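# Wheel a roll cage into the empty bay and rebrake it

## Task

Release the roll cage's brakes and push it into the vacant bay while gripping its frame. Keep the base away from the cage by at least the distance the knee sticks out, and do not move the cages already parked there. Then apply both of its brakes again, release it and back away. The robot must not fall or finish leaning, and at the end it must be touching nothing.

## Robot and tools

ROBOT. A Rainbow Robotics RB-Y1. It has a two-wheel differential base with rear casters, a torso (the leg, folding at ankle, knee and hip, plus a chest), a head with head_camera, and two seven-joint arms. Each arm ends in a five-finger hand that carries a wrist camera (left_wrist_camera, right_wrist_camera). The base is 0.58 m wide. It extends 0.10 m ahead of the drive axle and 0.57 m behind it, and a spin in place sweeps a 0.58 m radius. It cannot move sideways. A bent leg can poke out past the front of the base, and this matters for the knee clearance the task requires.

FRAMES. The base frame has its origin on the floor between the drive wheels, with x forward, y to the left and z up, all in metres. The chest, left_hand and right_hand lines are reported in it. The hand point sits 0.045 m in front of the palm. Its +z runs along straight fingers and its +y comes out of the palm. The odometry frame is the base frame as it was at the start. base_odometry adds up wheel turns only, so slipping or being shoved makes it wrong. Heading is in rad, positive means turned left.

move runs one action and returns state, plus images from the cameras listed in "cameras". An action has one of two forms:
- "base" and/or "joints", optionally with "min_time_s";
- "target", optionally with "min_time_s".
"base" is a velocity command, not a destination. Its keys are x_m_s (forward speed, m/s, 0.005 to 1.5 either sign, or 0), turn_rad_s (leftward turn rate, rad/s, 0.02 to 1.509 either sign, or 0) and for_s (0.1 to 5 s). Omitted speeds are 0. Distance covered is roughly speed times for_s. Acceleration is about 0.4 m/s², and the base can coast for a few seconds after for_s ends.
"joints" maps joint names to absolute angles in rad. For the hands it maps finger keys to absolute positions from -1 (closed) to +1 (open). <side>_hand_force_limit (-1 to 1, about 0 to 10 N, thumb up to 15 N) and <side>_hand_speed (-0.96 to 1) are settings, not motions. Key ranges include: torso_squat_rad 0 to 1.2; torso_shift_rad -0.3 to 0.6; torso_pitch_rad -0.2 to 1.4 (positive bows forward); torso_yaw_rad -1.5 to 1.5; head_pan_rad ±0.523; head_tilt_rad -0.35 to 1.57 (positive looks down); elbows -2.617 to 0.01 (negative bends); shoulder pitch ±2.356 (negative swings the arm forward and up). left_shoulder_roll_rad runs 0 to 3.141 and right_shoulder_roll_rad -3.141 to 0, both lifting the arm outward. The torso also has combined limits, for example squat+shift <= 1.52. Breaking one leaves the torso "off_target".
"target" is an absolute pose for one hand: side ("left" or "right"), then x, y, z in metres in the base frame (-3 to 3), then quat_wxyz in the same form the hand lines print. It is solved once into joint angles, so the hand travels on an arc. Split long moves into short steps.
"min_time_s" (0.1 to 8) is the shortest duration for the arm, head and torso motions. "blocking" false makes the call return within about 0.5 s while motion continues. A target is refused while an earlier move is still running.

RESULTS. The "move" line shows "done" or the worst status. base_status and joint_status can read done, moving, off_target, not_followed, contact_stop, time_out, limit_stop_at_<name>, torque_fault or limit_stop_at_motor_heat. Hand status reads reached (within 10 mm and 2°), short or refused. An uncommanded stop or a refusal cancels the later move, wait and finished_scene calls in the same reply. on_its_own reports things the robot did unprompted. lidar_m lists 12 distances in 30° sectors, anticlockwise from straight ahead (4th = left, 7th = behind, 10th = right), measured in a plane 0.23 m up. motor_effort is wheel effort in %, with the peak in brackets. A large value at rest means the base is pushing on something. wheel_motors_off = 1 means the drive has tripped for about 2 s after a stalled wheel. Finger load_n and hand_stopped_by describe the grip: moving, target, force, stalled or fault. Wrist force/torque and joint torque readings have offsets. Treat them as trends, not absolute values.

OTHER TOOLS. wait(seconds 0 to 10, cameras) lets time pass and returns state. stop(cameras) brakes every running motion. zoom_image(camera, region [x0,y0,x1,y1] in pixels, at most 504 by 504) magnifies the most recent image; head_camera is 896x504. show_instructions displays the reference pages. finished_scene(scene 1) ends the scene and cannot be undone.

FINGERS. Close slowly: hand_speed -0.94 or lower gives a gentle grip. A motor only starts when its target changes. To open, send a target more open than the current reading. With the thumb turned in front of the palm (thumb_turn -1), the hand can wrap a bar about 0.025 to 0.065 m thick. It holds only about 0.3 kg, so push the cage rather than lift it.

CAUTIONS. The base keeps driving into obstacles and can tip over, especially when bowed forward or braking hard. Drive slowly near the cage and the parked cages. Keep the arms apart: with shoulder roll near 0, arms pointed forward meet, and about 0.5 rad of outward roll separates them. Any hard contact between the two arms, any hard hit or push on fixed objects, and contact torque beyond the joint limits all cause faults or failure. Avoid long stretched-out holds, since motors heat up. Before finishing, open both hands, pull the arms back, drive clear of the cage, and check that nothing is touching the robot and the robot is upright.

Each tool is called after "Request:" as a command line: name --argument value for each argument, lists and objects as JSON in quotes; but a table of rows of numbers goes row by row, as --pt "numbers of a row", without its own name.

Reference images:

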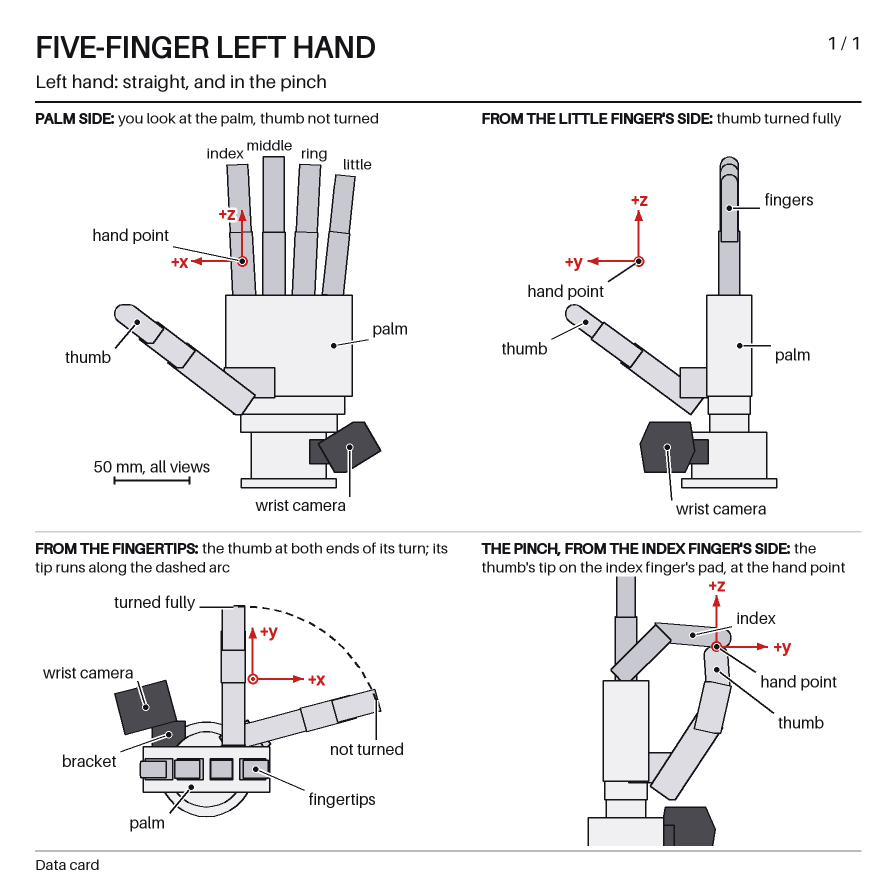

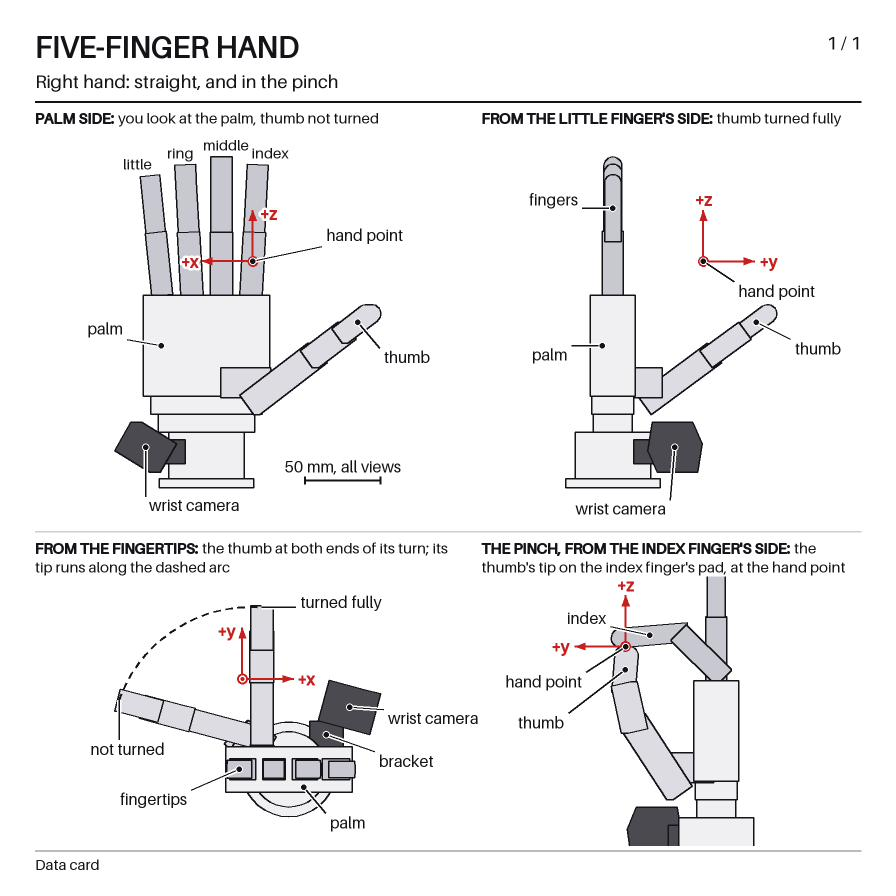

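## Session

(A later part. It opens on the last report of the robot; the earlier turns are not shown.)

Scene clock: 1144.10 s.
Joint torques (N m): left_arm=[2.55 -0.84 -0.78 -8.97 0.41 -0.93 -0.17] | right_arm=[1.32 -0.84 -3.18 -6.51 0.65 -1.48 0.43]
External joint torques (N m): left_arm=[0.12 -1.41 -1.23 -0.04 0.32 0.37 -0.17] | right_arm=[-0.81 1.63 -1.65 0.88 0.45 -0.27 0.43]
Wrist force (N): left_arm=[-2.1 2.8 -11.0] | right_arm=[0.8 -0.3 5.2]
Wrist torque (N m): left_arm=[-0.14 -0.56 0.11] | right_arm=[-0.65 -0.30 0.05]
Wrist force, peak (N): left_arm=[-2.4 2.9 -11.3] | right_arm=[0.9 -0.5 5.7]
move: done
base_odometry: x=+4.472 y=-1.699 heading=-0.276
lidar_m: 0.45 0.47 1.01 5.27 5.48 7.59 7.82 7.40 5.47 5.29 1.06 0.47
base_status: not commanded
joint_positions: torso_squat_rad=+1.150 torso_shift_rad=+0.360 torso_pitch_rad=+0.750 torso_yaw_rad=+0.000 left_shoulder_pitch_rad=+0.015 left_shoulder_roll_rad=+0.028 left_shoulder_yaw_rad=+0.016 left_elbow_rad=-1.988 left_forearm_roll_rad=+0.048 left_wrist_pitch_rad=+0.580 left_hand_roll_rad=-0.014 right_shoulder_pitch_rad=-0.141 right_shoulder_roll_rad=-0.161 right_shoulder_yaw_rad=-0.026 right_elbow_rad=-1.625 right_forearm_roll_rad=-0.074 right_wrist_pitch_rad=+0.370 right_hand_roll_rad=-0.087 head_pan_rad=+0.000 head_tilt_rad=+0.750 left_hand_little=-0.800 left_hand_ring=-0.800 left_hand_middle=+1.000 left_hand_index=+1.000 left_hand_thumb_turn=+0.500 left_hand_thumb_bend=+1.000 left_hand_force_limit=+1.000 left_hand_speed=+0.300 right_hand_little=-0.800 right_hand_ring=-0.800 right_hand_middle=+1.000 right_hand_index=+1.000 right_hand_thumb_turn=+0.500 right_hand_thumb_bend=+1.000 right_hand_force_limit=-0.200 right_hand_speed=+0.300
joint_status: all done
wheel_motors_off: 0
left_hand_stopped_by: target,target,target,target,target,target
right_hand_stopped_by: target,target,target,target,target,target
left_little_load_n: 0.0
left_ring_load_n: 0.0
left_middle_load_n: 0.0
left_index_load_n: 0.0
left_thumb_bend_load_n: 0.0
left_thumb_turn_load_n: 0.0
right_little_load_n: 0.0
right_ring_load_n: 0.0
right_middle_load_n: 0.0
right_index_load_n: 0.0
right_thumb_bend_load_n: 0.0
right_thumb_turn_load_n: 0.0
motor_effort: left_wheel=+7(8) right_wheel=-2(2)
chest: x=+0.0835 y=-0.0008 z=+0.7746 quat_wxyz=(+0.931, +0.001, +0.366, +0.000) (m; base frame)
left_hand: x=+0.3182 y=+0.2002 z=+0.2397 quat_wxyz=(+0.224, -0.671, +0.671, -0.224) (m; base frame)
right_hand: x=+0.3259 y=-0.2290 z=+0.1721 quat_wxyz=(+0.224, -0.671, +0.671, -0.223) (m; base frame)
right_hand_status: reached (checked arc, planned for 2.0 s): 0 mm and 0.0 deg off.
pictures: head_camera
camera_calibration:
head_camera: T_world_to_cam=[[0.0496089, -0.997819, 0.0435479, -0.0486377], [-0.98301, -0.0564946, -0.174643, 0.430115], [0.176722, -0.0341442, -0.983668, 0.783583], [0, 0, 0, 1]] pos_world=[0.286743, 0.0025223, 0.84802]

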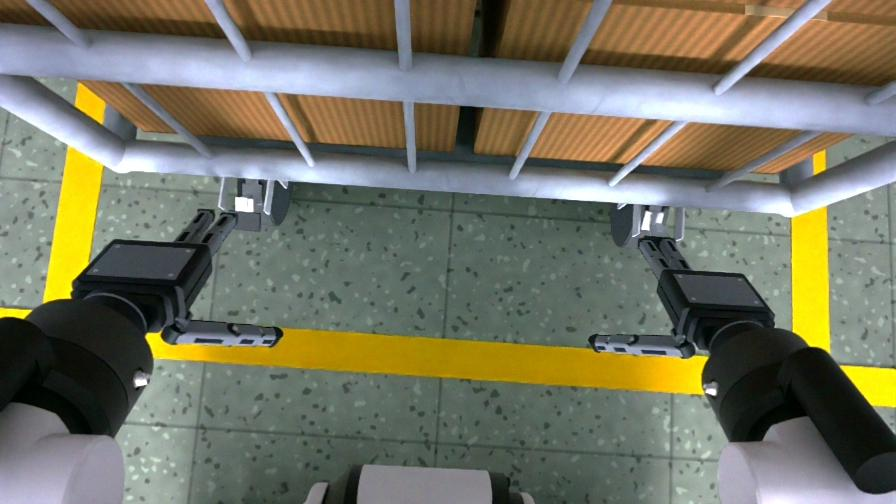

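Request:
move --target '{"side":"right","x":0.330,"y":-0.232,"z":0.163,"quat_wxyz":[0.2236,-0.6708,0.6708,-0.2236]}' --min_time_s 1.5

Request:
move --target '{"side":"right","x":0.329,"y":-0.232,"z":0.154,"quat_wxyz":[0.2236,-0.6708,0.6708,-0.2236]}' --min_time_s 1.5 --cameras '["head_camera"]'

Request:
zoom_image --camera "head_camera" --region '[570, 170, 770, 340]'

Scene clock: 1146.07 s.
Joint torques (N m): left_arm=[2.57 -1 -0.7 -8.96 0.29 -0.94 -0.18] | right_arm=[1.41 -4.66 -3.67 -5.08 0.01 -0.91 -0.41]
External joint torques (N m): left_arm=[0.15 -1.56 -1.15 -0.04 0.21 0.36 -0.18] | right_arm=[-0.41 -2.01 -2.09 2.17 -0.18 0.3 -0.4]
Wrist force (N): left_arm=[-2.3 3.1 -10.9] | right_arm=[-0.3 -1.6 1.6]
Wrist torque (N m): left_arm=[-0.07 -0.53 0.07] | right_arm=[-0.42 -0.36 -0.16]
Wrist force, peak (N): left_arm=[-2.4 3.0 -11.4] | right_arm=[-0.2 -4.3 -8.6]
move: done
base_odometry: x=+4.472 y=-1.699 heading=-0.276
lidar_m: 0.44 0.46 1.01 5.27 5.48 7.59 7.82 7.40 5.46 5.29 1.07 0.47
base_status: not commanded
joint_positions: torso_squat_rad=+1.150 torso_shift_rad=+0.360 torso_pitch_rad=+0.750 torso_yaw_rad=+0.000 left_shoulder_pitch_rad=+0.015 left_shoulder_roll_rad=+0.028 left_shoulder_yaw_rad=+0.016 left_elbow_rad=-1.988 left_forearm_roll_rad=+0.048 left_wrist_pitch_rad=+0.580 left_hand_roll_rad=-0.014 right_shoulder_pitch_rad=-0.171 right_shoulder_roll_rad=-0.170 right_shoulder_yaw_rad=-0.030 right_elbow_rad=-1.573 right_forearm_roll_rad=-0.080 right_wrist_pitch_rad=+0.347 right_hand_roll_rad=-0.088 head_pan_rad=+0.000 head_tilt_rad=+0.750 left_hand_little=-0.800 left_hand_ring=-0.800 left_hand_middle=+1.000 left_hand_index=+1.000 left_hand_thumb_turn=+0.500 left_hand_thumb_bend=+1.000 left_hand_force_limit=+1.000 left_hand_speed=+0.300 right_hand_little=-0.800 right_hand_ring=-0.800 right_hand_middle=+1.000 right_hand_index=+1.000 right_hand_thumb_turn=+0.500 right_hand_thumb_bend=+1.000 right_hand_force_limit=-0.200 right_hand_speed=+0.300
joint_status: all done
wheel_motors_off: 0
left_hand_stopped_by: target,target,target,target,target,target
right_hand_stopped_by: target,target,target,target,target,target
left_little_load_n: 0.0
left_ring_load_n: 0.0
left_middle_load_n: 0.0
left_index_load_n: 0.0
left_thumb_bend_load_n: 0.0
left_thumb_turn_load_n: 0.0
right_little_load_n: 0.0
right_ring_load_n: 0.0
right_middle_load_n: 0.0
right_index_load_n: 0.0
right_thumb_bend_load_n: -0.5
right_thumb_turn_load_n: 0.0
motor_effort: left_wheel=+7(8) right_wheel=-2(3)
chest: x=+0.0835 y=-0.0008 z=+0.7746 quat_wxyz=(+0.931, +0.001, +0.366, +0.000) (m; base frame)
left_hand: x=+0.3182 y=+0.2002 z=+0.2397 quat_wxyz=(+0.224, -0.671, +0.671, -0.224) (m; base frame)
right_hand: x=+0.3298 y=-0.2317 z=+0.1641 quat_wxyz=(+0.223, -0.671, +0.671, -0.224) (m; base frame)
right_hand_status: reached (checked arc, planned for 1.5 s): 1 mm and 0.0 deg off.
pictures: none

Scene clock: 1147.90 s.
Joint torques (N m): left_arm=[2.59 -0.87 -0.66 -8.93 0.25 -0.97 -0.14] | right_arm=[-3.28 -3.56 -3.18 6.12 0.68 3.17 0.54]
External joint torques (N m): left_arm=[0.19 -1.42 -1.1 0 0.16 0.33 -0.14] | right_arm=[-4.96 -0.86 -1.62 13.21 0.5 4.39 0.54]
Wrist force (N): left_arm=[-2.4 2.5 -11.1] | right_arm=[-4.7 -13.9 -74.2]
Wrist torque (N m): left_arm=[-0.21 -0.51 0.09] | right_arm=[4.77 0.97 -0.62]
Wrist force, peak (N): left_arm=[-2.3 3.2 -11.3] | right_arm=[-4.7 -14.2 -75.1]
move: done
base_odometry: x=+4.472 y=-1.699 heading=-0.276
lidar_m: 0.45 0.47 1.02 5.28 5.48 7.59 7.82 7.41 5.46 5.29 1.07 0.46
base_status: not commanded
joint_positions: torso_squat_rad=+1.150 torso_shift_rad=+0.359 torso_pitch_rad=+0.749 torso_yaw_rad=+0.000 left_shoulder_pitch_rad=+0.015 left_shoulder_roll_rad=+0.028 left_shoulder_yaw_rad=+0.016 left_elbow_rad=-1.988 left_forearm_roll_rad=+0.048 left_wrist_pitch_rad=+0.580 left_hand_roll_rad=-0.014 right_shoulder_pitch_rad=-0.190 right_shoulder_roll_rad=-0.170 right_shoulder_yaw_rad=-0.030 right_elbow_rad=-1.523 right_forearm_roll_rad=-0.080 right_wrist_pitch_rad=+0.313 right_hand_roll_rad=-0.088 head_pan_rad=+0.000 head_tilt_rad=+0.750 left_hand_little=-0.800 left_hand_ring=-0.800 left_hand_middle=+1.000 left_hand_index=+1.000 left_hand_thumb_turn=+0.500 left_hand_thumb_bend=+1.000 left_hand_force_limit=+1.000 left_hand_speed=+0.300 right_hand_little=-0.800 right_hand_ring=-0.800 right_hand_middle=+1.000 right_hand_index=+1.000 right_hand_thumb_turn=+0.500 right_hand_thumb_bend=+1.000 right_hand_force_limit=-0.200 right_hand_speed=+0.300
joint_status: all done
wheel_motors_off: 0
left_hand_stopped_by: target,target,target,target,target,target
right_hand_stopped_by: target,target,target,target,target,target
left_little_load_n: 0.0
left_ring_load_n: 0.0
left_middle_load_n: 0.0
left_index_load_n: 0.0
left_thumb_bend_load_n: 0.0
left_thumb_turn_load_n: 0.0
right_little_load_n: 0.0
right_ring_load_n: 0.0
right_middle_load_n: 1.5
right_index_load_n: 0.0
right_thumb_bend_load_n: 0.0
right_thumb_turn_load_n: 0.0
motor_effort: left_wheel=+7(8) right_wheel=+2(3)
chest: x=+0.0831 y=-0.0006 z=+0.7748 quat_wxyz=(+0.931, +0.001, +0.366, +0.000) (m; base frame)
left_hand: x=+0.3184 y=+0.2000 z=+0.2400 quat_wxyz=(+0.224, -0.671, +0.671, -0.225) (m; base frame)
right_hand: x=+0.3296 y=-0.2319 z=+0.1564 quat_wxyz=(+0.224, -0.671, +0.670, -0.225) (m; base frame)
right_hand_status: reached (checked arc, planned for 1.5 s): 2 mm and 0.2 deg off.
pictures: head_camera
camera_calibration:
head_camera: T_world_to_cam=[[0.0493485, -0.997795, 0.0443737, -0.0489696], [-0.982843, -0.0564184, -0.175604, 0.430597], [0.17772, -0.0349466, -0.98346, 0.783694], [0, 0, 0, 1]] pos_world=[0.286347, 0.0028194, 0.848519]

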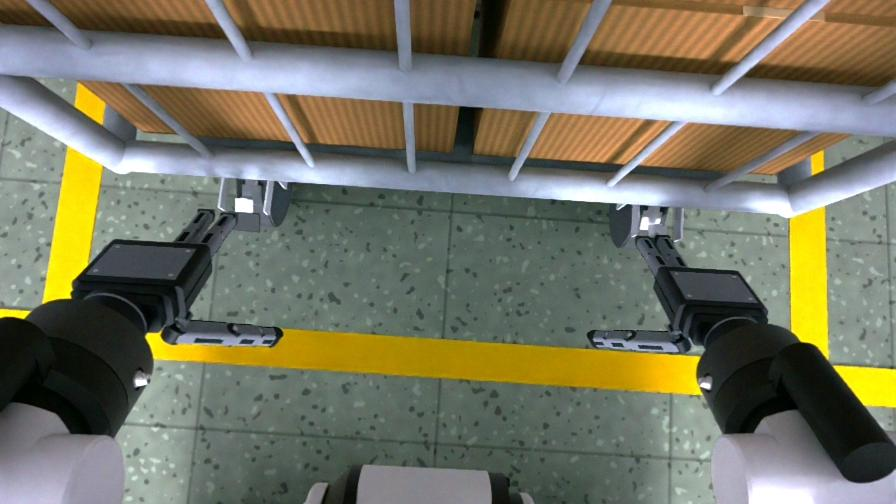

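Scaled by 2.520 from the camera's 896x504 image, which has a finer 1280x720 frame.

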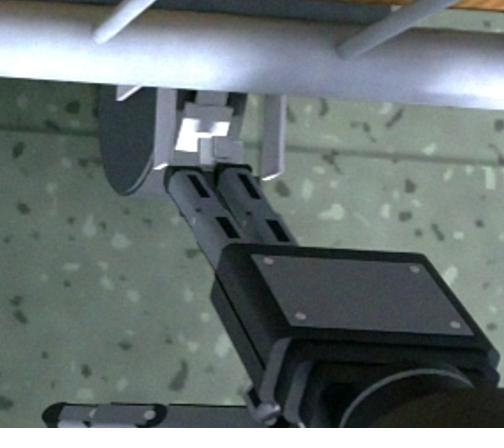

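Request:
move --target '{"side":"right","x":0.327,"y":-0.232,"z":0.146,"quat_wxyz":[0.2236,-0.6708,0.6708,-0.2236]}' --min_time_s 1.5 --cameras '["head_camera"]'

Request:
zoom_image --camera "head_camera" --region '[570, 170, 770, 340]'

Scene clock: 1149.87 s.
Joint torques (N m): left_arm=[2.69 -0.66 -0.95 -8.82 0.2 -0.97 -0.16] | right_arm=[6.09 -0.28 0.16 20.11 0.63 10.36 0.82]
External joint torques (N m): left_arm=[0.32 -1.2 -1.39 0.12 0.12 0.33 -0.16] | right_arm=[4.58 2.45 1.69 27.05 0.45 11.59 0.82]
Wrist force (N): left_arm=[-2.5 2.8 -10.9] | right_arm=[-1.0 -38.6 -99.8]
Wrist torque (N m): left_arm=[-0.13 -0.51 0.08] | right_arm=[7.77 1.45 -0.89]
Wrist force, peak (N): left_arm=[-2.2 3.2 -11.4] | right_arm=[-0.6 -38.6 -100.3]
move: done
base_odometry: x=+4.472 y=-1.699 heading=-0.276
lidar_m: 0.44 0.47 1.01 5.27 5.49 7.59 7.83 7.40 5.46 5.29 1.07 0.47
base_status: not commanded
joint_positions: torso_squat_rad=+1.150 torso_shift_rad=+0.359 torso_pitch_rad=+0.747 torso_yaw_rad=-0.001 left_shoulder_pitch_rad=+0.015 left_shoulder_roll_rad=+0.028 left_shoulder_yaw_rad=+0.016 left_elbow_rad=-1.988 left_forearm_roll_rad=+0.048 left_wrist_pitch_rad=+0.580 left_hand_roll_rad=-0.014 right_shoulder_pitch_rad=-0.209 right_shoulder_roll_rad=-0.170 right_shoulder_yaw_rad=-0.031 right_elbow_rad=-1.475 right_forearm_roll_rad=-0.080 right_wrist_pitch_rad=+0.277 right_hand_roll_rad=-0.087 head_pan_rad=+0.000 head_tilt_rad=+0.750 left_hand_little=-0.800 left_hand_ring=-0.800 left_hand_middle=+1.000 left_hand_index=+1.000 left_hand_thumb_turn=+0.500 left_hand_thumb_bend=+1.000 left_hand_force_limit=+1.000 left_hand_speed=+0.300 right_hand_little=-0.800 right_hand_ring=-0.800 right_hand_middle=+1.001 right_hand_index=+1.000 right_hand_thumb_turn=+0.500 right_hand_thumb_bend=+1.000 right_hand_force_limit=-0.200 right_hand_speed=+0.300
joint_status: all done
wheel_motors_off: 0
left_hand_stopped_by: target,target,target,target,target,target
right_hand_stopped_by: target,target,target,target,target,target
left_little_load_n: 0.0
left_ring_load_n: 0.0
left_middle_load_n: 0.0
left_index_load_n: 0.0
left_thumb_bend_load_n: 0.0
left_thumb_turn_load_n: 0.0
right_little_load_n: 0.0
right_ring_load_n: 0.0
right_middle_load_n: 4.5
right_index_load_n: -0.5
right_thumb_bend_load_n: 0.0
right_thumb_turn_load_n: 0.0
motor_effort: left_wheel=+6(7) right_wheel=+2(5)
chest: x=+0.0827 y=-0.0005 z=+0.7751 quat_wxyz=(+0.931, +0.000, +0.365, +0.000) (m; base frame)
left_hand: x=+0.3186 y=+0.1998 z=+0.2405 quat_wxyz=(+0.224, -0.670, +0.670, -0.225) (m; base frame)
right_hand: x=+0.3314 y=-0.2317 z=+0.1503 quat_wxyz=(+0.227, -0.670, +0.669, -0.227) (m; base frame)
right_hand_status: reached (checked arc, planned for 1.5 s): 6 mm and 0.6 deg off.
pictures: head_camera
camera_calibration:
head_camera: T_world_to_cam=[[0.0491966, -0.997774, 0.0450295, -0.0492787], [-0.982616, -0.0564311, -0.176863, 0.431116], [0.179011, -0.0355457, -0.983205, 0.783711], [0, 0, 0, 1]] pos_world=[0.285753, 0.0030169, 0.849016]

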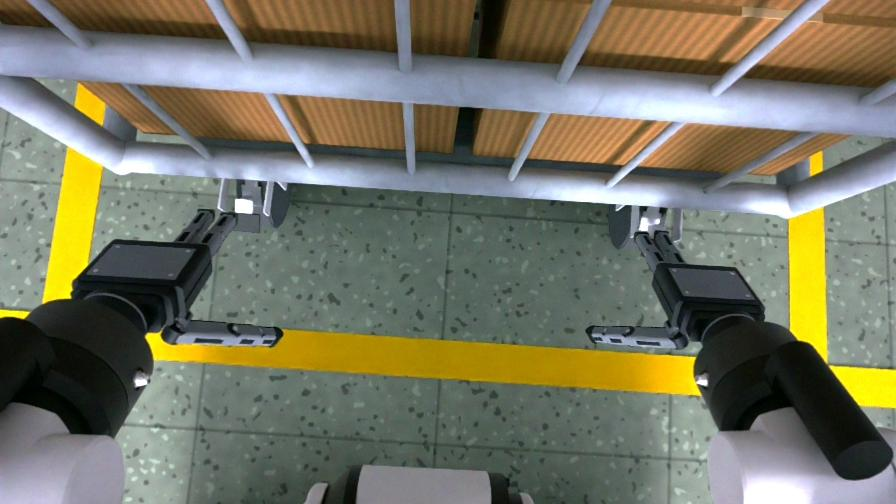

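Scaled by 2.520 from the camera's 896x504 image, which has a finer 1280x720 frame.

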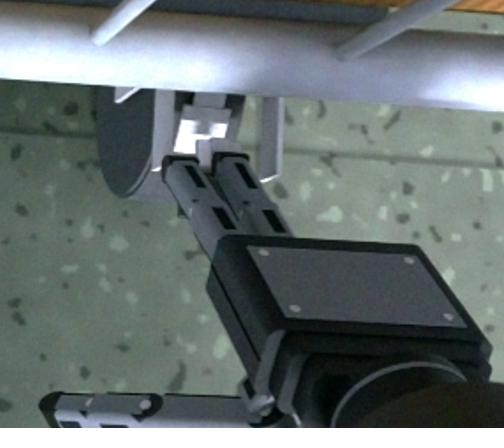

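Request:
move --target '{"side":"right","x":0.326,"y":-0.232,"z":0.158,"quat_wxyz":[0.2236,-0.6708,0.6708,-0.2236]}' --min_time_s 1

Request:
move --target '{"side":"right","x":0.320,"y":-0.232,"z":0.172,"quat_wxyz":[0.2236,-0.6708,0.6708,-0.2236]}' --min_time_s 1 --cameras '["head_camera"]'

Request:
zoom_image --camera "head_camera" --region '[570, 170, 770, 340]'

Scene clock: 1151.53 s.
Joint torques (N m): left_arm=[2.65 -0.86 -0.5 -8.87 0.32 -1 -0.2] | right_arm=[13.07 -2.78 2.35 1.37 -0.19 4.25 -0.08]
External joint torques (N m): left_arm=[0.24 -1.41 -0.94 0.06 0.24 0.3 -0.2] | right_arm=[11.28 -0.1 3.9 8.46 -0.37 5.47 -0.08]
Wrist force (N): left_arm=[-2.2 2.6 -11.1] | right_arm=[1.5 -17.0 4.5]
Wrist torque (N m): left_arm=[-0.18 -0.56 0.12] | right_arm=[0.44 -0.31 -0.35]
Wrist force, peak (N): left_arm=[-2.5 3.2 -11.2] | right_arm=[-0.8 -38.7 -100.0]
move: done
base_odometry: x=+4.472 y=-1.699 heading=-0.276
lidar_m: 0.44 0.47 1.01 5.27 5.48 7.59 7.83 7.39 5.47 5.29 1.06 0.46
base_status: not commanded
joint_positions: torso_squat_rad=+1.150 torso_shift_rad=+0.360 torso_pitch_rad=+0.749 torso_yaw_rad=+0.000 left_shoulder_pitch_rad=+0.015 left_shoulder_roll_rad=+0.028 left_shoulder_yaw_rad=+0.016 left_elbow_rad=-1.988 left_forearm_roll_rad=+0.048 left_wrist_pitch_rad=+0.580 left_hand_roll_rad=-0.014 right_shoulder_pitch_rad=-0.183 right_shoulder_roll_rad=-0.171 right_shoulder_yaw_rad=-0.028 right_elbow_rad=-1.531 right_forearm_roll_rad=-0.083 right_wrist_pitch_rad=+0.311 right_hand_roll_rad=-0.088 head_pan_rad=+0.000 head_tilt_rad=+0.750 left_hand_little=-0.800 left_hand_ring=-0.800 left_hand_middle=+1.000 left_hand_index=+1.000 left_hand_thumb_turn=+0.500 left_hand_thumb_bend=+1.000 left_hand_force_limit=+1.000 left_hand_speed=+0.300 right_hand_little=-0.800 right_hand_ring=-0.800 right_hand_middle=+1.000 right_hand_index=+1.000 right_hand_thumb_turn=+0.500 right_hand_thumb_bend=+1.000 right_hand_force_limit=-0.200 right_hand_speed=+0.300
joint_status: all done
wheel_motors_off: 0
left_hand_stopped_by: target,target,target,target,target,target
right_hand_stopped_by: target,target,target,target,target,target
left_little_load_n: 0.0
left_ring_load_n: 0.0
left_middle_load_n: 0.0
left_index_load_n: 0.0
left_thumb_bend_load_n: 0.0
left_thumb_turn_load_n: 0.0
right_little_load_n: 0.0
right_ring_load_n: 0.0
right_middle_load_n: 2.5
right_index_load_n: 0.0
right_thumb_bend_load_n: 0.0
right_thumb_turn_load_n: 0.0
motor_effort: left_wheel=+6(7) right_wheel=-7(7)
chest: x=+0.0833 y=-0.0006 z=+0.7747 quat_wxyz=(+0.931, +0.001, +0.366, +0.000) (m; base frame)
left_hand: x=+0.3183 y=+0.2001 z=+0.2398 quat_wxyz=(+0.224, -0.671, +0.670, -0.224) (m; base frame)
right_hand: x=+0.3290 y=-0.2312 z=+0.1577 quat_wxyz=(+0.226, -0.670, +0.670, -0.225) (m; base frame)
right_hand_status: reached (checked arc, planned for 1.0 s): 3 mm and 0.3 deg off.
pictures: none

Scene clock: 1152.87 s.
Joint torques (N m): left_arm=[2.53 -0.89 -0.21 -8.77 0.22 -1.02 -0.15] | right_arm=[3.32 -0.64 -0.47 -8.33 0.11 -1 0.47]
External joint torques (N m): left_arm=[0.11 -1.44 -0.65 0.15 0.14 0.28 -0.16] | right_arm=[0.86 1.97 1.15 -1.03 -0.08 0.22 0.47]
Wrist force (N): left_arm=[-2.3 3.1 -10.8] | right_arm=[2.4 0.4 5.0]
Wrist torque (N m): left_arm=[-0.12 -0.54 0.08] | right_arm=[-0.52 -0.55 0.16]
Wrist force, peak (N): left_arm=[-2.5 3.4 -11.1] | right_arm=[-0.6 -20.3 3.4]
move: done
base_odometry: x=+4.472 y=-1.699 heading=-0.276
lidar_m: 0.45 0.47 1.01 5.26 5.48 7.58 7.82 7.40 5.47 5.29 1.06 0.47
base_status: not commanded
joint_positions: torso_squat_rad=+1.150 torso_shift_rad=+0.360 torso_pitch_rad=+0.750 torso_yaw_rad=+0.000 left_shoulder_pitch_rad=+0.015 left_shoulder_roll_rad=+0.028 left_shoulder_yaw_rad=+0.016 left_elbow_rad=-1.988 left_forearm_roll_rad=+0.048 left_wrist_pitch_rad=+0.580 left_hand_roll_rad=-0.014 right_shoulder_pitch_rad=-0.125 right_shoulder_roll_rad=-0.170 right_shoulder_yaw_rad=-0.022 right_elbow_rad=-1.626 right_forearm_roll_rad=-0.083 right_wrist_pitch_rad=+0.355 right_hand_roll_rad=-0.087 head_pan_rad=+0.000 head_tilt_rad=+0.750 left_hand_little=-0.800 left_hand_ring=-0.800 left_hand_middle=+1.000 left_hand_index=+1.000 left_hand_thumb_turn=+0.500 left_hand_thumb_bend=+1.000 left_hand_force_limit=+1.000 left_hand_speed=+0.300 right_hand_little=-0.800 right_hand_ring=-0.800 right_hand_middle=+1.000 right_hand_index=+1.000 right_hand_thumb_turn=+0.500 right_hand_thumb_bend=+1.000 right_hand_force_limit=-0.200 right_hand_speed=+0.300
joint_status: all done
wheel_motors_off: 0
left_hand_stopped_by: target,target,target,target,target,target
right_hand_stopped_by: target,target,target,target,target,target
left_little_load_n: 0.0
left_ring_load_n: 0.0
left_middle_load_n: 0.0
left_index_load_n: 0.0
left_thumb_bend_load_n: 0.0
left_thumb_turn_load_n: 0.0
right_little_load_n: 0.0
right_ring_load_n: 0.0
right_middle_load_n: 0.0
right_index_load_n: 0.0
right_thumb_bend_load_n: 0.0
right_thumb_turn_load_n: 0.0
motor_effort: left_wheel=+6(6) right_wheel=-7(7)
chest: x=+0.0835 y=-0.0007 z=+0.7746 quat_wxyz=(+0.931, +0.001, +0.366, +0.000) (m; base frame)
left_hand: x=+0.3182 y=+0.2001 z=+0.2396 quat_wxyz=(+0.224, -0.671, +0.671, -0.224) (m; base frame)
right_hand: x=+0.3199 y=-0.2323 z=+0.1717 quat_wxyz=(+0.223, -0.671, +0.671, -0.224) (m; base frame)
right_hand_status: reached (checked arc, planned for 1.0 s): 0 mm and 0.0 deg off.
pictures: head_camera
camera_calibration:
head_camera: T_world_to_cam=[[0.0496496, -0.997799, 0.0439579, -0.0487], [-0.983008, -0.0566064, -0.174617, 0.43011], [0.176721, -0.0345413, -0.983655, 0.783585], [0, 0, 0, 1]] pos_world=[0.286744, 0.00282012, 0.848022]

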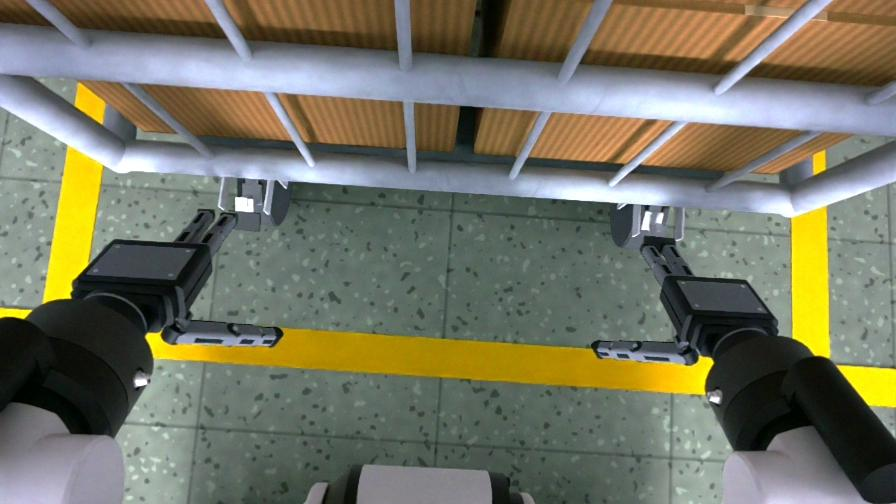

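Scaled by 2.520 from the camera's 896x504 image, which has a finer 1280x720 frame.

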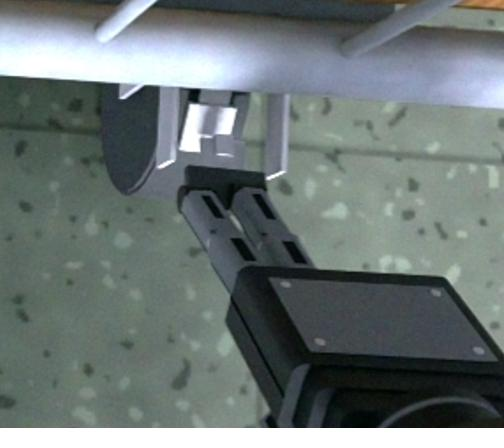

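Request:
move --target '{"side":"right","x":0.323,"y":-0.232,"z":0.163,"quat_wxyz":[0.2236,-0.6708,0.6708,-0.2236]}' --min_time_s 1.5

Request:
move --target '{"side":"right","x":0.322,"y":-0.232,"z":0.153,"quat_wxyz":[0.2236,-0.6708,0.6708,-0.2236]}' --min_time_s 1.5 --cameras '["head_camera"]'

Request:
zoom_image --camera "head_camera" --region '[570, 170, 770, 340]'

Scene clock: 1154.90 s.
Joint torques (N m): left_arm=[2.36 -0.8 -0.57 -8.87 0.26 -1.05 -0.17] | right_arm=[1.01 -0.98 -3.27 -5.86 0.49 -1.16 0.12]
External joint torques (N m): left_arm=[-0.06 -1.36 -1.02 0.05 0.18 0.24 -0.17] | right_arm=[-1.18 1.64 -1.69 1.31 0.3 0.05 0.12]
Wrist force (N): left_arm=[-2.4 2.8 -10.7] | right_arm=[2.2 -0.2 3.2]
Wrist torque (N m): left_arm=[-0.18 -0.51 0.10] | right_arm=[-0.45 -0.50 0.14]
Wrist force, peak (N): left_arm=[-2.1 3.0 -11.2] | right_arm=[0.9 -0.9 -7.9]
move: done
base_odometry: x=+4.472 y=-1.699 heading=-0.276
lidar_m: 0.45 0.47 1.01 5.27 5.48 7.58 7.82 7.40 5.46 5.29 1.06 0.47
base_status: not commanded
joint_positions: torso_squat_rad=+1.150 torso_shift_rad=+0.360 torso_pitch_rad=+0.750 torso_yaw_rad=+0.000 left_shoulder_pitch_rad=+0.015 left_shoulder_roll_rad=+0.028 left_shoulder_yaw_rad=+0.016 left_elbow_rad=-1.988 left_forearm_roll_rad=+0.048 left_wrist_pitch_rad=+0.580 left_hand_roll_rad=-0.014 right_shoulder_pitch_rad=-0.152 right_shoulder_roll_rad=-0.169 right_shoulder_yaw_rad=-0.025 right_elbow_rad=-1.578 right_forearm_roll_rad=-0.081 right_wrist_pitch_rad=+0.333 right_hand_roll_rad=-0.087 head_pan_rad=+0.000 head_tilt_rad=+0.750 left_hand_little=-0.800 left_hand_ring=-0.800 left_hand_middle=+1.000 left_hand_index=+1.000 left_hand_thumb_turn=+0.500 left_hand_thumb_bend=+1.000 left_hand_force_limit=+1.000 left_hand_speed=+0.300 right_hand_little=-0.800 right_hand_ring=-0.800 right_hand_middle=+1.000 right_hand_index=+1.000 right_hand_thumb_turn=+0.500 right_hand_thumb_bend=+1.000 right_hand_force_limit=-0.200 right_hand_speed=+0.300
joint_status: all done
wheel_motors_off: 0
left_hand_stopped_by: target,target,target,target,target,target
right_hand_stopped_by: target,target,target,target,target,target
left_little_load_n: 0.0
left_ring_load_n: 0.0
left_middle_load_n: 0.0
left_index_load_n: 0.0
left_thumb_bend_load_n: 0.0
left_thumb_turn_load_n: 0.0
right_little_load_n: 0.0
right_ring_load_n: 0.0
right_middle_load_n: 0.0
right_index_load_n: 0.0
right_thumb_bend_load_n: 0.0
right_thumb_turn_load_n: -0.5
motor_effort: left_wheel=+5(6) right_wheel=-6(7)
chest: x=+0.0835 y=-0.0007 z=+0.7746 quat_wxyz=(+0.931, +0.001, +0.366, +0.000) (m; base frame)
left_hand: x=+0.3182 y=+0.2001 z=+0.2396 quat_wxyz=(+0.224, -0.671, +0.671, -0.224) (m; base frame)
right_hand: x=+0.3226 y=-0.2319 z=+0.1638 quat_wxyz=(+0.223, -0.671, +0.671, -0.223) (m; base frame)
right_hand_status: reached (checked arc, planned for 1.5 s): 1 mm and 0.0 deg off.
pictures: none

Scene clock: 1156.73 s.
Joint torques (N m): left_arm=[2.28 -0.84 -0.64 -8.82 0.22 -1.01 -0.18] | right_arm=[-5.25 -1.86 -4.37 7.79 1.04 3.81 0.5]
External joint torques (N m): left_arm=[-0.11 -1.39 -1.07 0.12 0.14 0.29 -0.18] | right_arm=[-7.24 0.8 -2.83 14.77 0.86 5.03 0.5]
Wrist force (N): left_arm=[-2.3 3.2 -11.1] | right_arm=[-2.9 -16.0 -87.1]
Wrist torque (N m): left_arm=[-0.08 -0.57 0.08] | right_arm=[5.73 1.01 -0.48]
Wrist force, peak (N): left_arm=[-2.4 3.2 -11.3] | right_arm=[-2.7 -16.3 -87.6]
move: done
base_odometry: x=+4.472 y=-1.699 heading=-0.276
lidar_m: 0.45 0.47 1.01 5.26 5.48 7.58 7.82 7.40 5.47 5.29 1.06 0.46
base_status: not commanded
joint_positions: torso_squat_rad=+1.150 torso_shift_rad=+0.359 torso_pitch_rad=+0.748 torso_yaw_rad=-0.001 left_shoulder_pitch_rad=+0.015 left_shoulder_roll_rad=+0.028 left_shoulder_yaw_rad=+0.016 left_elbow_rad=-1.989 left_forearm_roll_rad=+0.048 left_wrist_pitch_rad=+0.580 left_hand_roll_rad=-0.014 right_shoulder_pitch_rad=-0.175 right_shoulder_roll_rad=-0.169 right_shoulder_yaw_rad=-0.026 right_elbow_rad=-1.517 right_forearm_roll_rad=-0.081 right_wrist_pitch_rad=+0.292 right_hand_roll_rad=-0.087 head_pan_rad=+0.000 head_tilt_rad=+0.750 left_hand_little=-0.800 left_hand_ring=-0.800 left_hand_middle=+1.000 left_hand_index=+1.000 left_hand_thumb_turn=+0.500 left_hand_thumb_bend=+1.000 left_hand_force_limit=+1.000 left_hand_speed=+0.300 right_hand_little=-0.800 right_hand_ring=-0.800 right_hand_middle=+1.000 right_hand_index=+1.000 right_hand_thumb_turn=+0.500 right_hand_thumb_bend=+1.000 right_hand_force_limit=-0.200 right_hand_speed=+0.300
joint_status: all done
wheel_motors_off: 0
left_hand_stopped_by: target,target,target,target,target,target
right_hand_stopped_by: target,target,target,target,target,target
left_little_load_n: 0.0
left_ring_load_n: 0.0
left_middle_load_n: 0.5
left_index_load_n: 0.0
left_thumb_bend_load_n: 0.0
left_thumb_turn_load_n: 0.0
right_little_load_n: 0.0
right_ring_load_n: 0.0
right_middle_load_n: 1.5
right_index_load_n: 0.0
right_thumb_bend_load_n: 0.0
right_thumb_turn_load_n: -0.5
motor_effort: left_wheel=+6(7) right_wheel=+4(6)
chest: x=+0.0830 y=-0.0006 z=+0.7749 quat_wxyz=(+0.931, +0.001, +0.366, +0.000) (m; base frame)
left_hand: x=+0.3185 y=+0.1999 z=+0.2401 quat_wxyz=(+0.224, -0.671, +0.670, -0.225) (m; base frame)
right_hand: x=+0.3230 y=-0.2319 z=+0.1547 quat_wxyz=(+0.225, -0.670, +0.670, -0.225) (m; base frame)
right_hand_status: reached (checked arc, planned for 1.5 s): 2 mm and 0.3 deg off.
pictures: head_camera
camera_calibration:
head_camera: T_world_to_cam=[[0.0493035, -0.997789, 0.0445788, -0.0491262], [-0.98281, -0.0564171, -0.175787, 0.430565], [0.177913, -0.0351456, -0.983418, 0.783737], [0, 0, 0, 1]] pos_world=[0.286148, 0.0028186, 0.848619]

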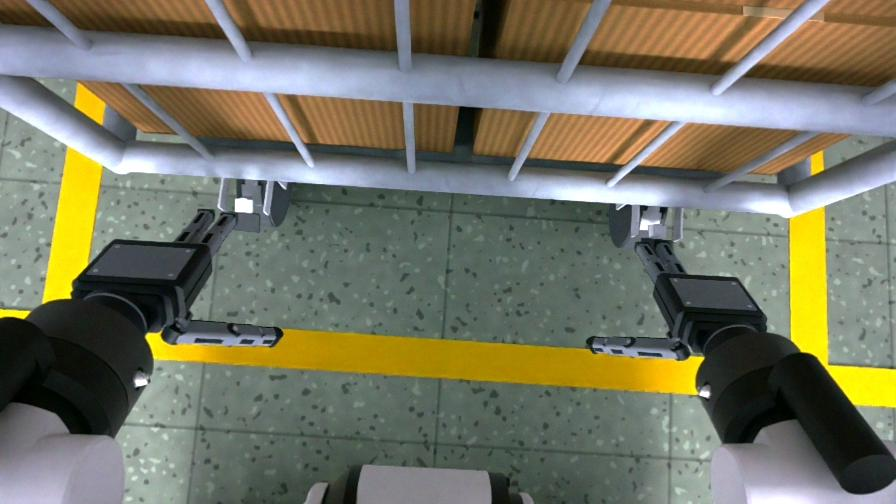

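Scaled by 2.520 from the camera's 896x504 image, which has a finer 1280x720 frame.

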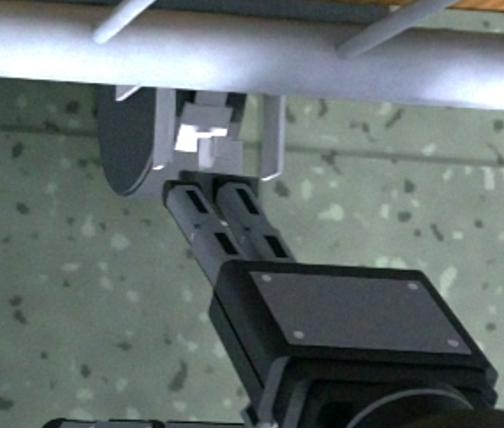

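Request:
move --target '{"side":"right","x":0.320,"y":-0.233,"z":0.147,"quat_wxyz":[0.2236,-0.6708,0.6708,-0.2236]}' --min_time_s 1.5 --cameras '["head_camera"]'

Request:
zoom_image --camera "head_camera" --region '[570, 170, 770, 340]'

Scene clock: 1158.67 s.
Joint torques (N m): left_arm=[2.18 -0.52 -0.21 -8.67 0.25 -1.05 -0.16] | right_arm=[-2.18 -5.36 -1.3 0.57 0.21 0.87 0.26]
External joint torques (N m): left_arm=[-0.23 -1.07 -0.65 0.26 0.17 0.25 -0.16] | right_arm=[-4.2 -2.68 0.22 7.37 0.04 2.08 0.26]
Wrist force (N): left_arm=[-2.3 2.9 -10.8] | right_arm=[-1.1 -6.8 -41.7]
Wrist torque (N m): left_arm=[-0.13 -0.56 0.09] | right_arm=[2.72 0.23 -0.22]
Wrist force, peak (N): left_arm=[-2.3 3.3 -11.1] | right_arm=[-3.3 -16.3 -96.4]
move: done
base_odometry: x=+4.472 y=-1.699 heading=-0.276
lidar_m: 0.44 0.47 1.01 5.27 5.48 7.58 7.82 7.39 5.47 5.29 1.07 0.47
base_status: not commanded
joint_positions: torso_squat_rad=+1.150 torso_shift_rad=+0.360 torso_pitch_rad=+0.749 torso_yaw_rad=+0.000 left_shoulder_pitch_rad=+0.016 left_shoulder_roll_rad=+0.028 left_shoulder_yaw_rad=+0.015 left_elbow_rad=-1.989 left_forearm_roll_rad=+0.048 left_wrist_pitch_rad=+0.580 left_hand_roll_rad=-0.014 right_shoulder_pitch_rad=-0.186 right_shoulder_roll_rad=-0.170 right_shoulder_yaw_rad=-0.026 right_elbow_rad=-1.479 right_forearm_roll_rad=-0.083 right_wrist_pitch_rad=+0.268 right_hand_roll_rad=-0.087 head_pan_rad=+0.000 head_tilt_rad=+0.750 left_hand_little=-0.800 left_hand_ring=-0.800 left_hand_middle=+1.000 left_hand_index=+1.000 left_hand_thumb_turn=+0.500 left_hand_thumb_bend=+1.000 left_hand_force_limit=+1.000 left_hand_speed=+0.300 right_hand_little=-0.800 right_hand_ring=-0.800 right_hand_middle=+1.000 right_hand_index=+1.000 right_hand_thumb_turn=+0.500 right_hand_thumb_bend=+1.000 right_hand_force_limit=-0.200 right_hand_speed=+0.300
joint_status: all done
wheel_motors_off: 0
left_hand_stopped_by: target,target,target,target,target,target
right_hand_stopped_by: target,target,target,target,target,target
left_little_load_n: 0.0
left_ring_load_n: 0.5
left_middle_load_n: 0.0
left_index_load_n: 0.0
left_thumb_bend_load_n: 0.0
left_thumb_turn_load_n: 0.0
right_little_load_n: 0.0
right_ring_load_n: 0.0
right_middle_load_n: 1.0
right_index_load_n: 0.0
right_thumb_bend_load_n: 0.0
right_thumb_turn_load_n: 0.0
motor_effort: left_wheel=+6(8) right_wheel=-1(6)
chest: x=+0.0834 y=-0.0006 z=+0.7747 quat_wxyz=(+0.931, +0.001, +0.366, +0.000) (m; base frame)
left_hand: x=+0.3182 y=+0.2000 z=+0.2398 quat_wxyz=(+0.224, -0.671, +0.671, -0.224) (m; base frame)
right_hand: x=+0.3198 y=-0.2325 z=+0.1474 quat_wxyz=(+0.224, -0.671, +0.671, -0.223) (m; base frame)
right_hand_status: reached (checked arc, planned for 1.5 s): 1 mm and 0.0 deg off.
pictures: head_camera
camera_calibration:
head_camera: T_world_to_cam=[[0.0495044, -0.997797, 0.0441615, -0.0488304], [-0.982943, -0.0565133, -0.175013, 0.430266], [0.177123, -0.0347443, -0.983575, 0.783633], [0, 0, 0, 1]] pos_world=[0.286545, 0.00281976, 0.848221]

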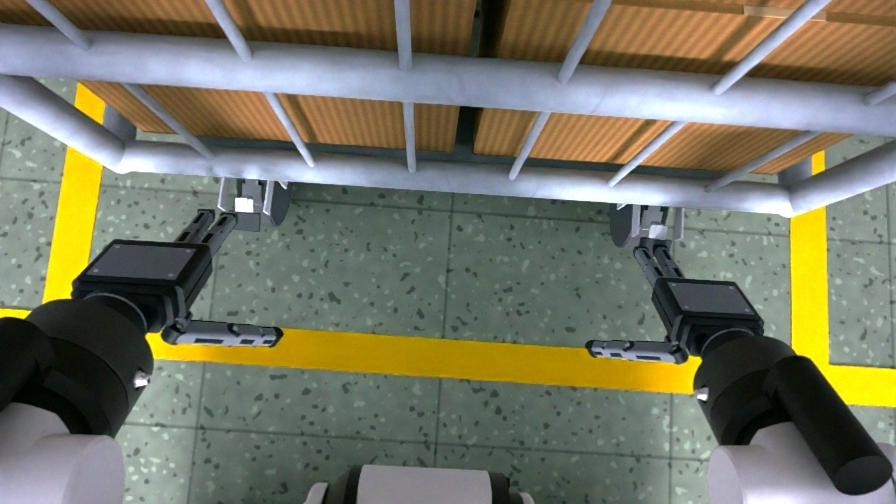

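Scaled by 2.520 from the camera's 896x504 image, which has a finer 1280x720 frame.

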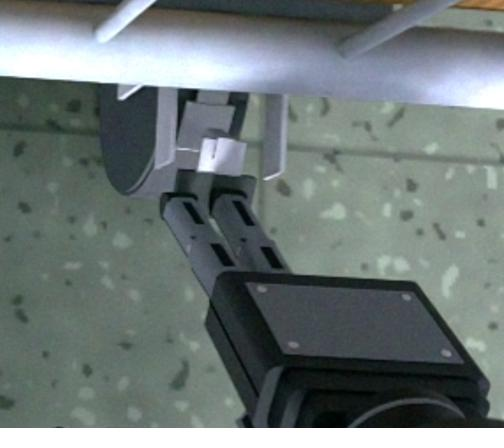

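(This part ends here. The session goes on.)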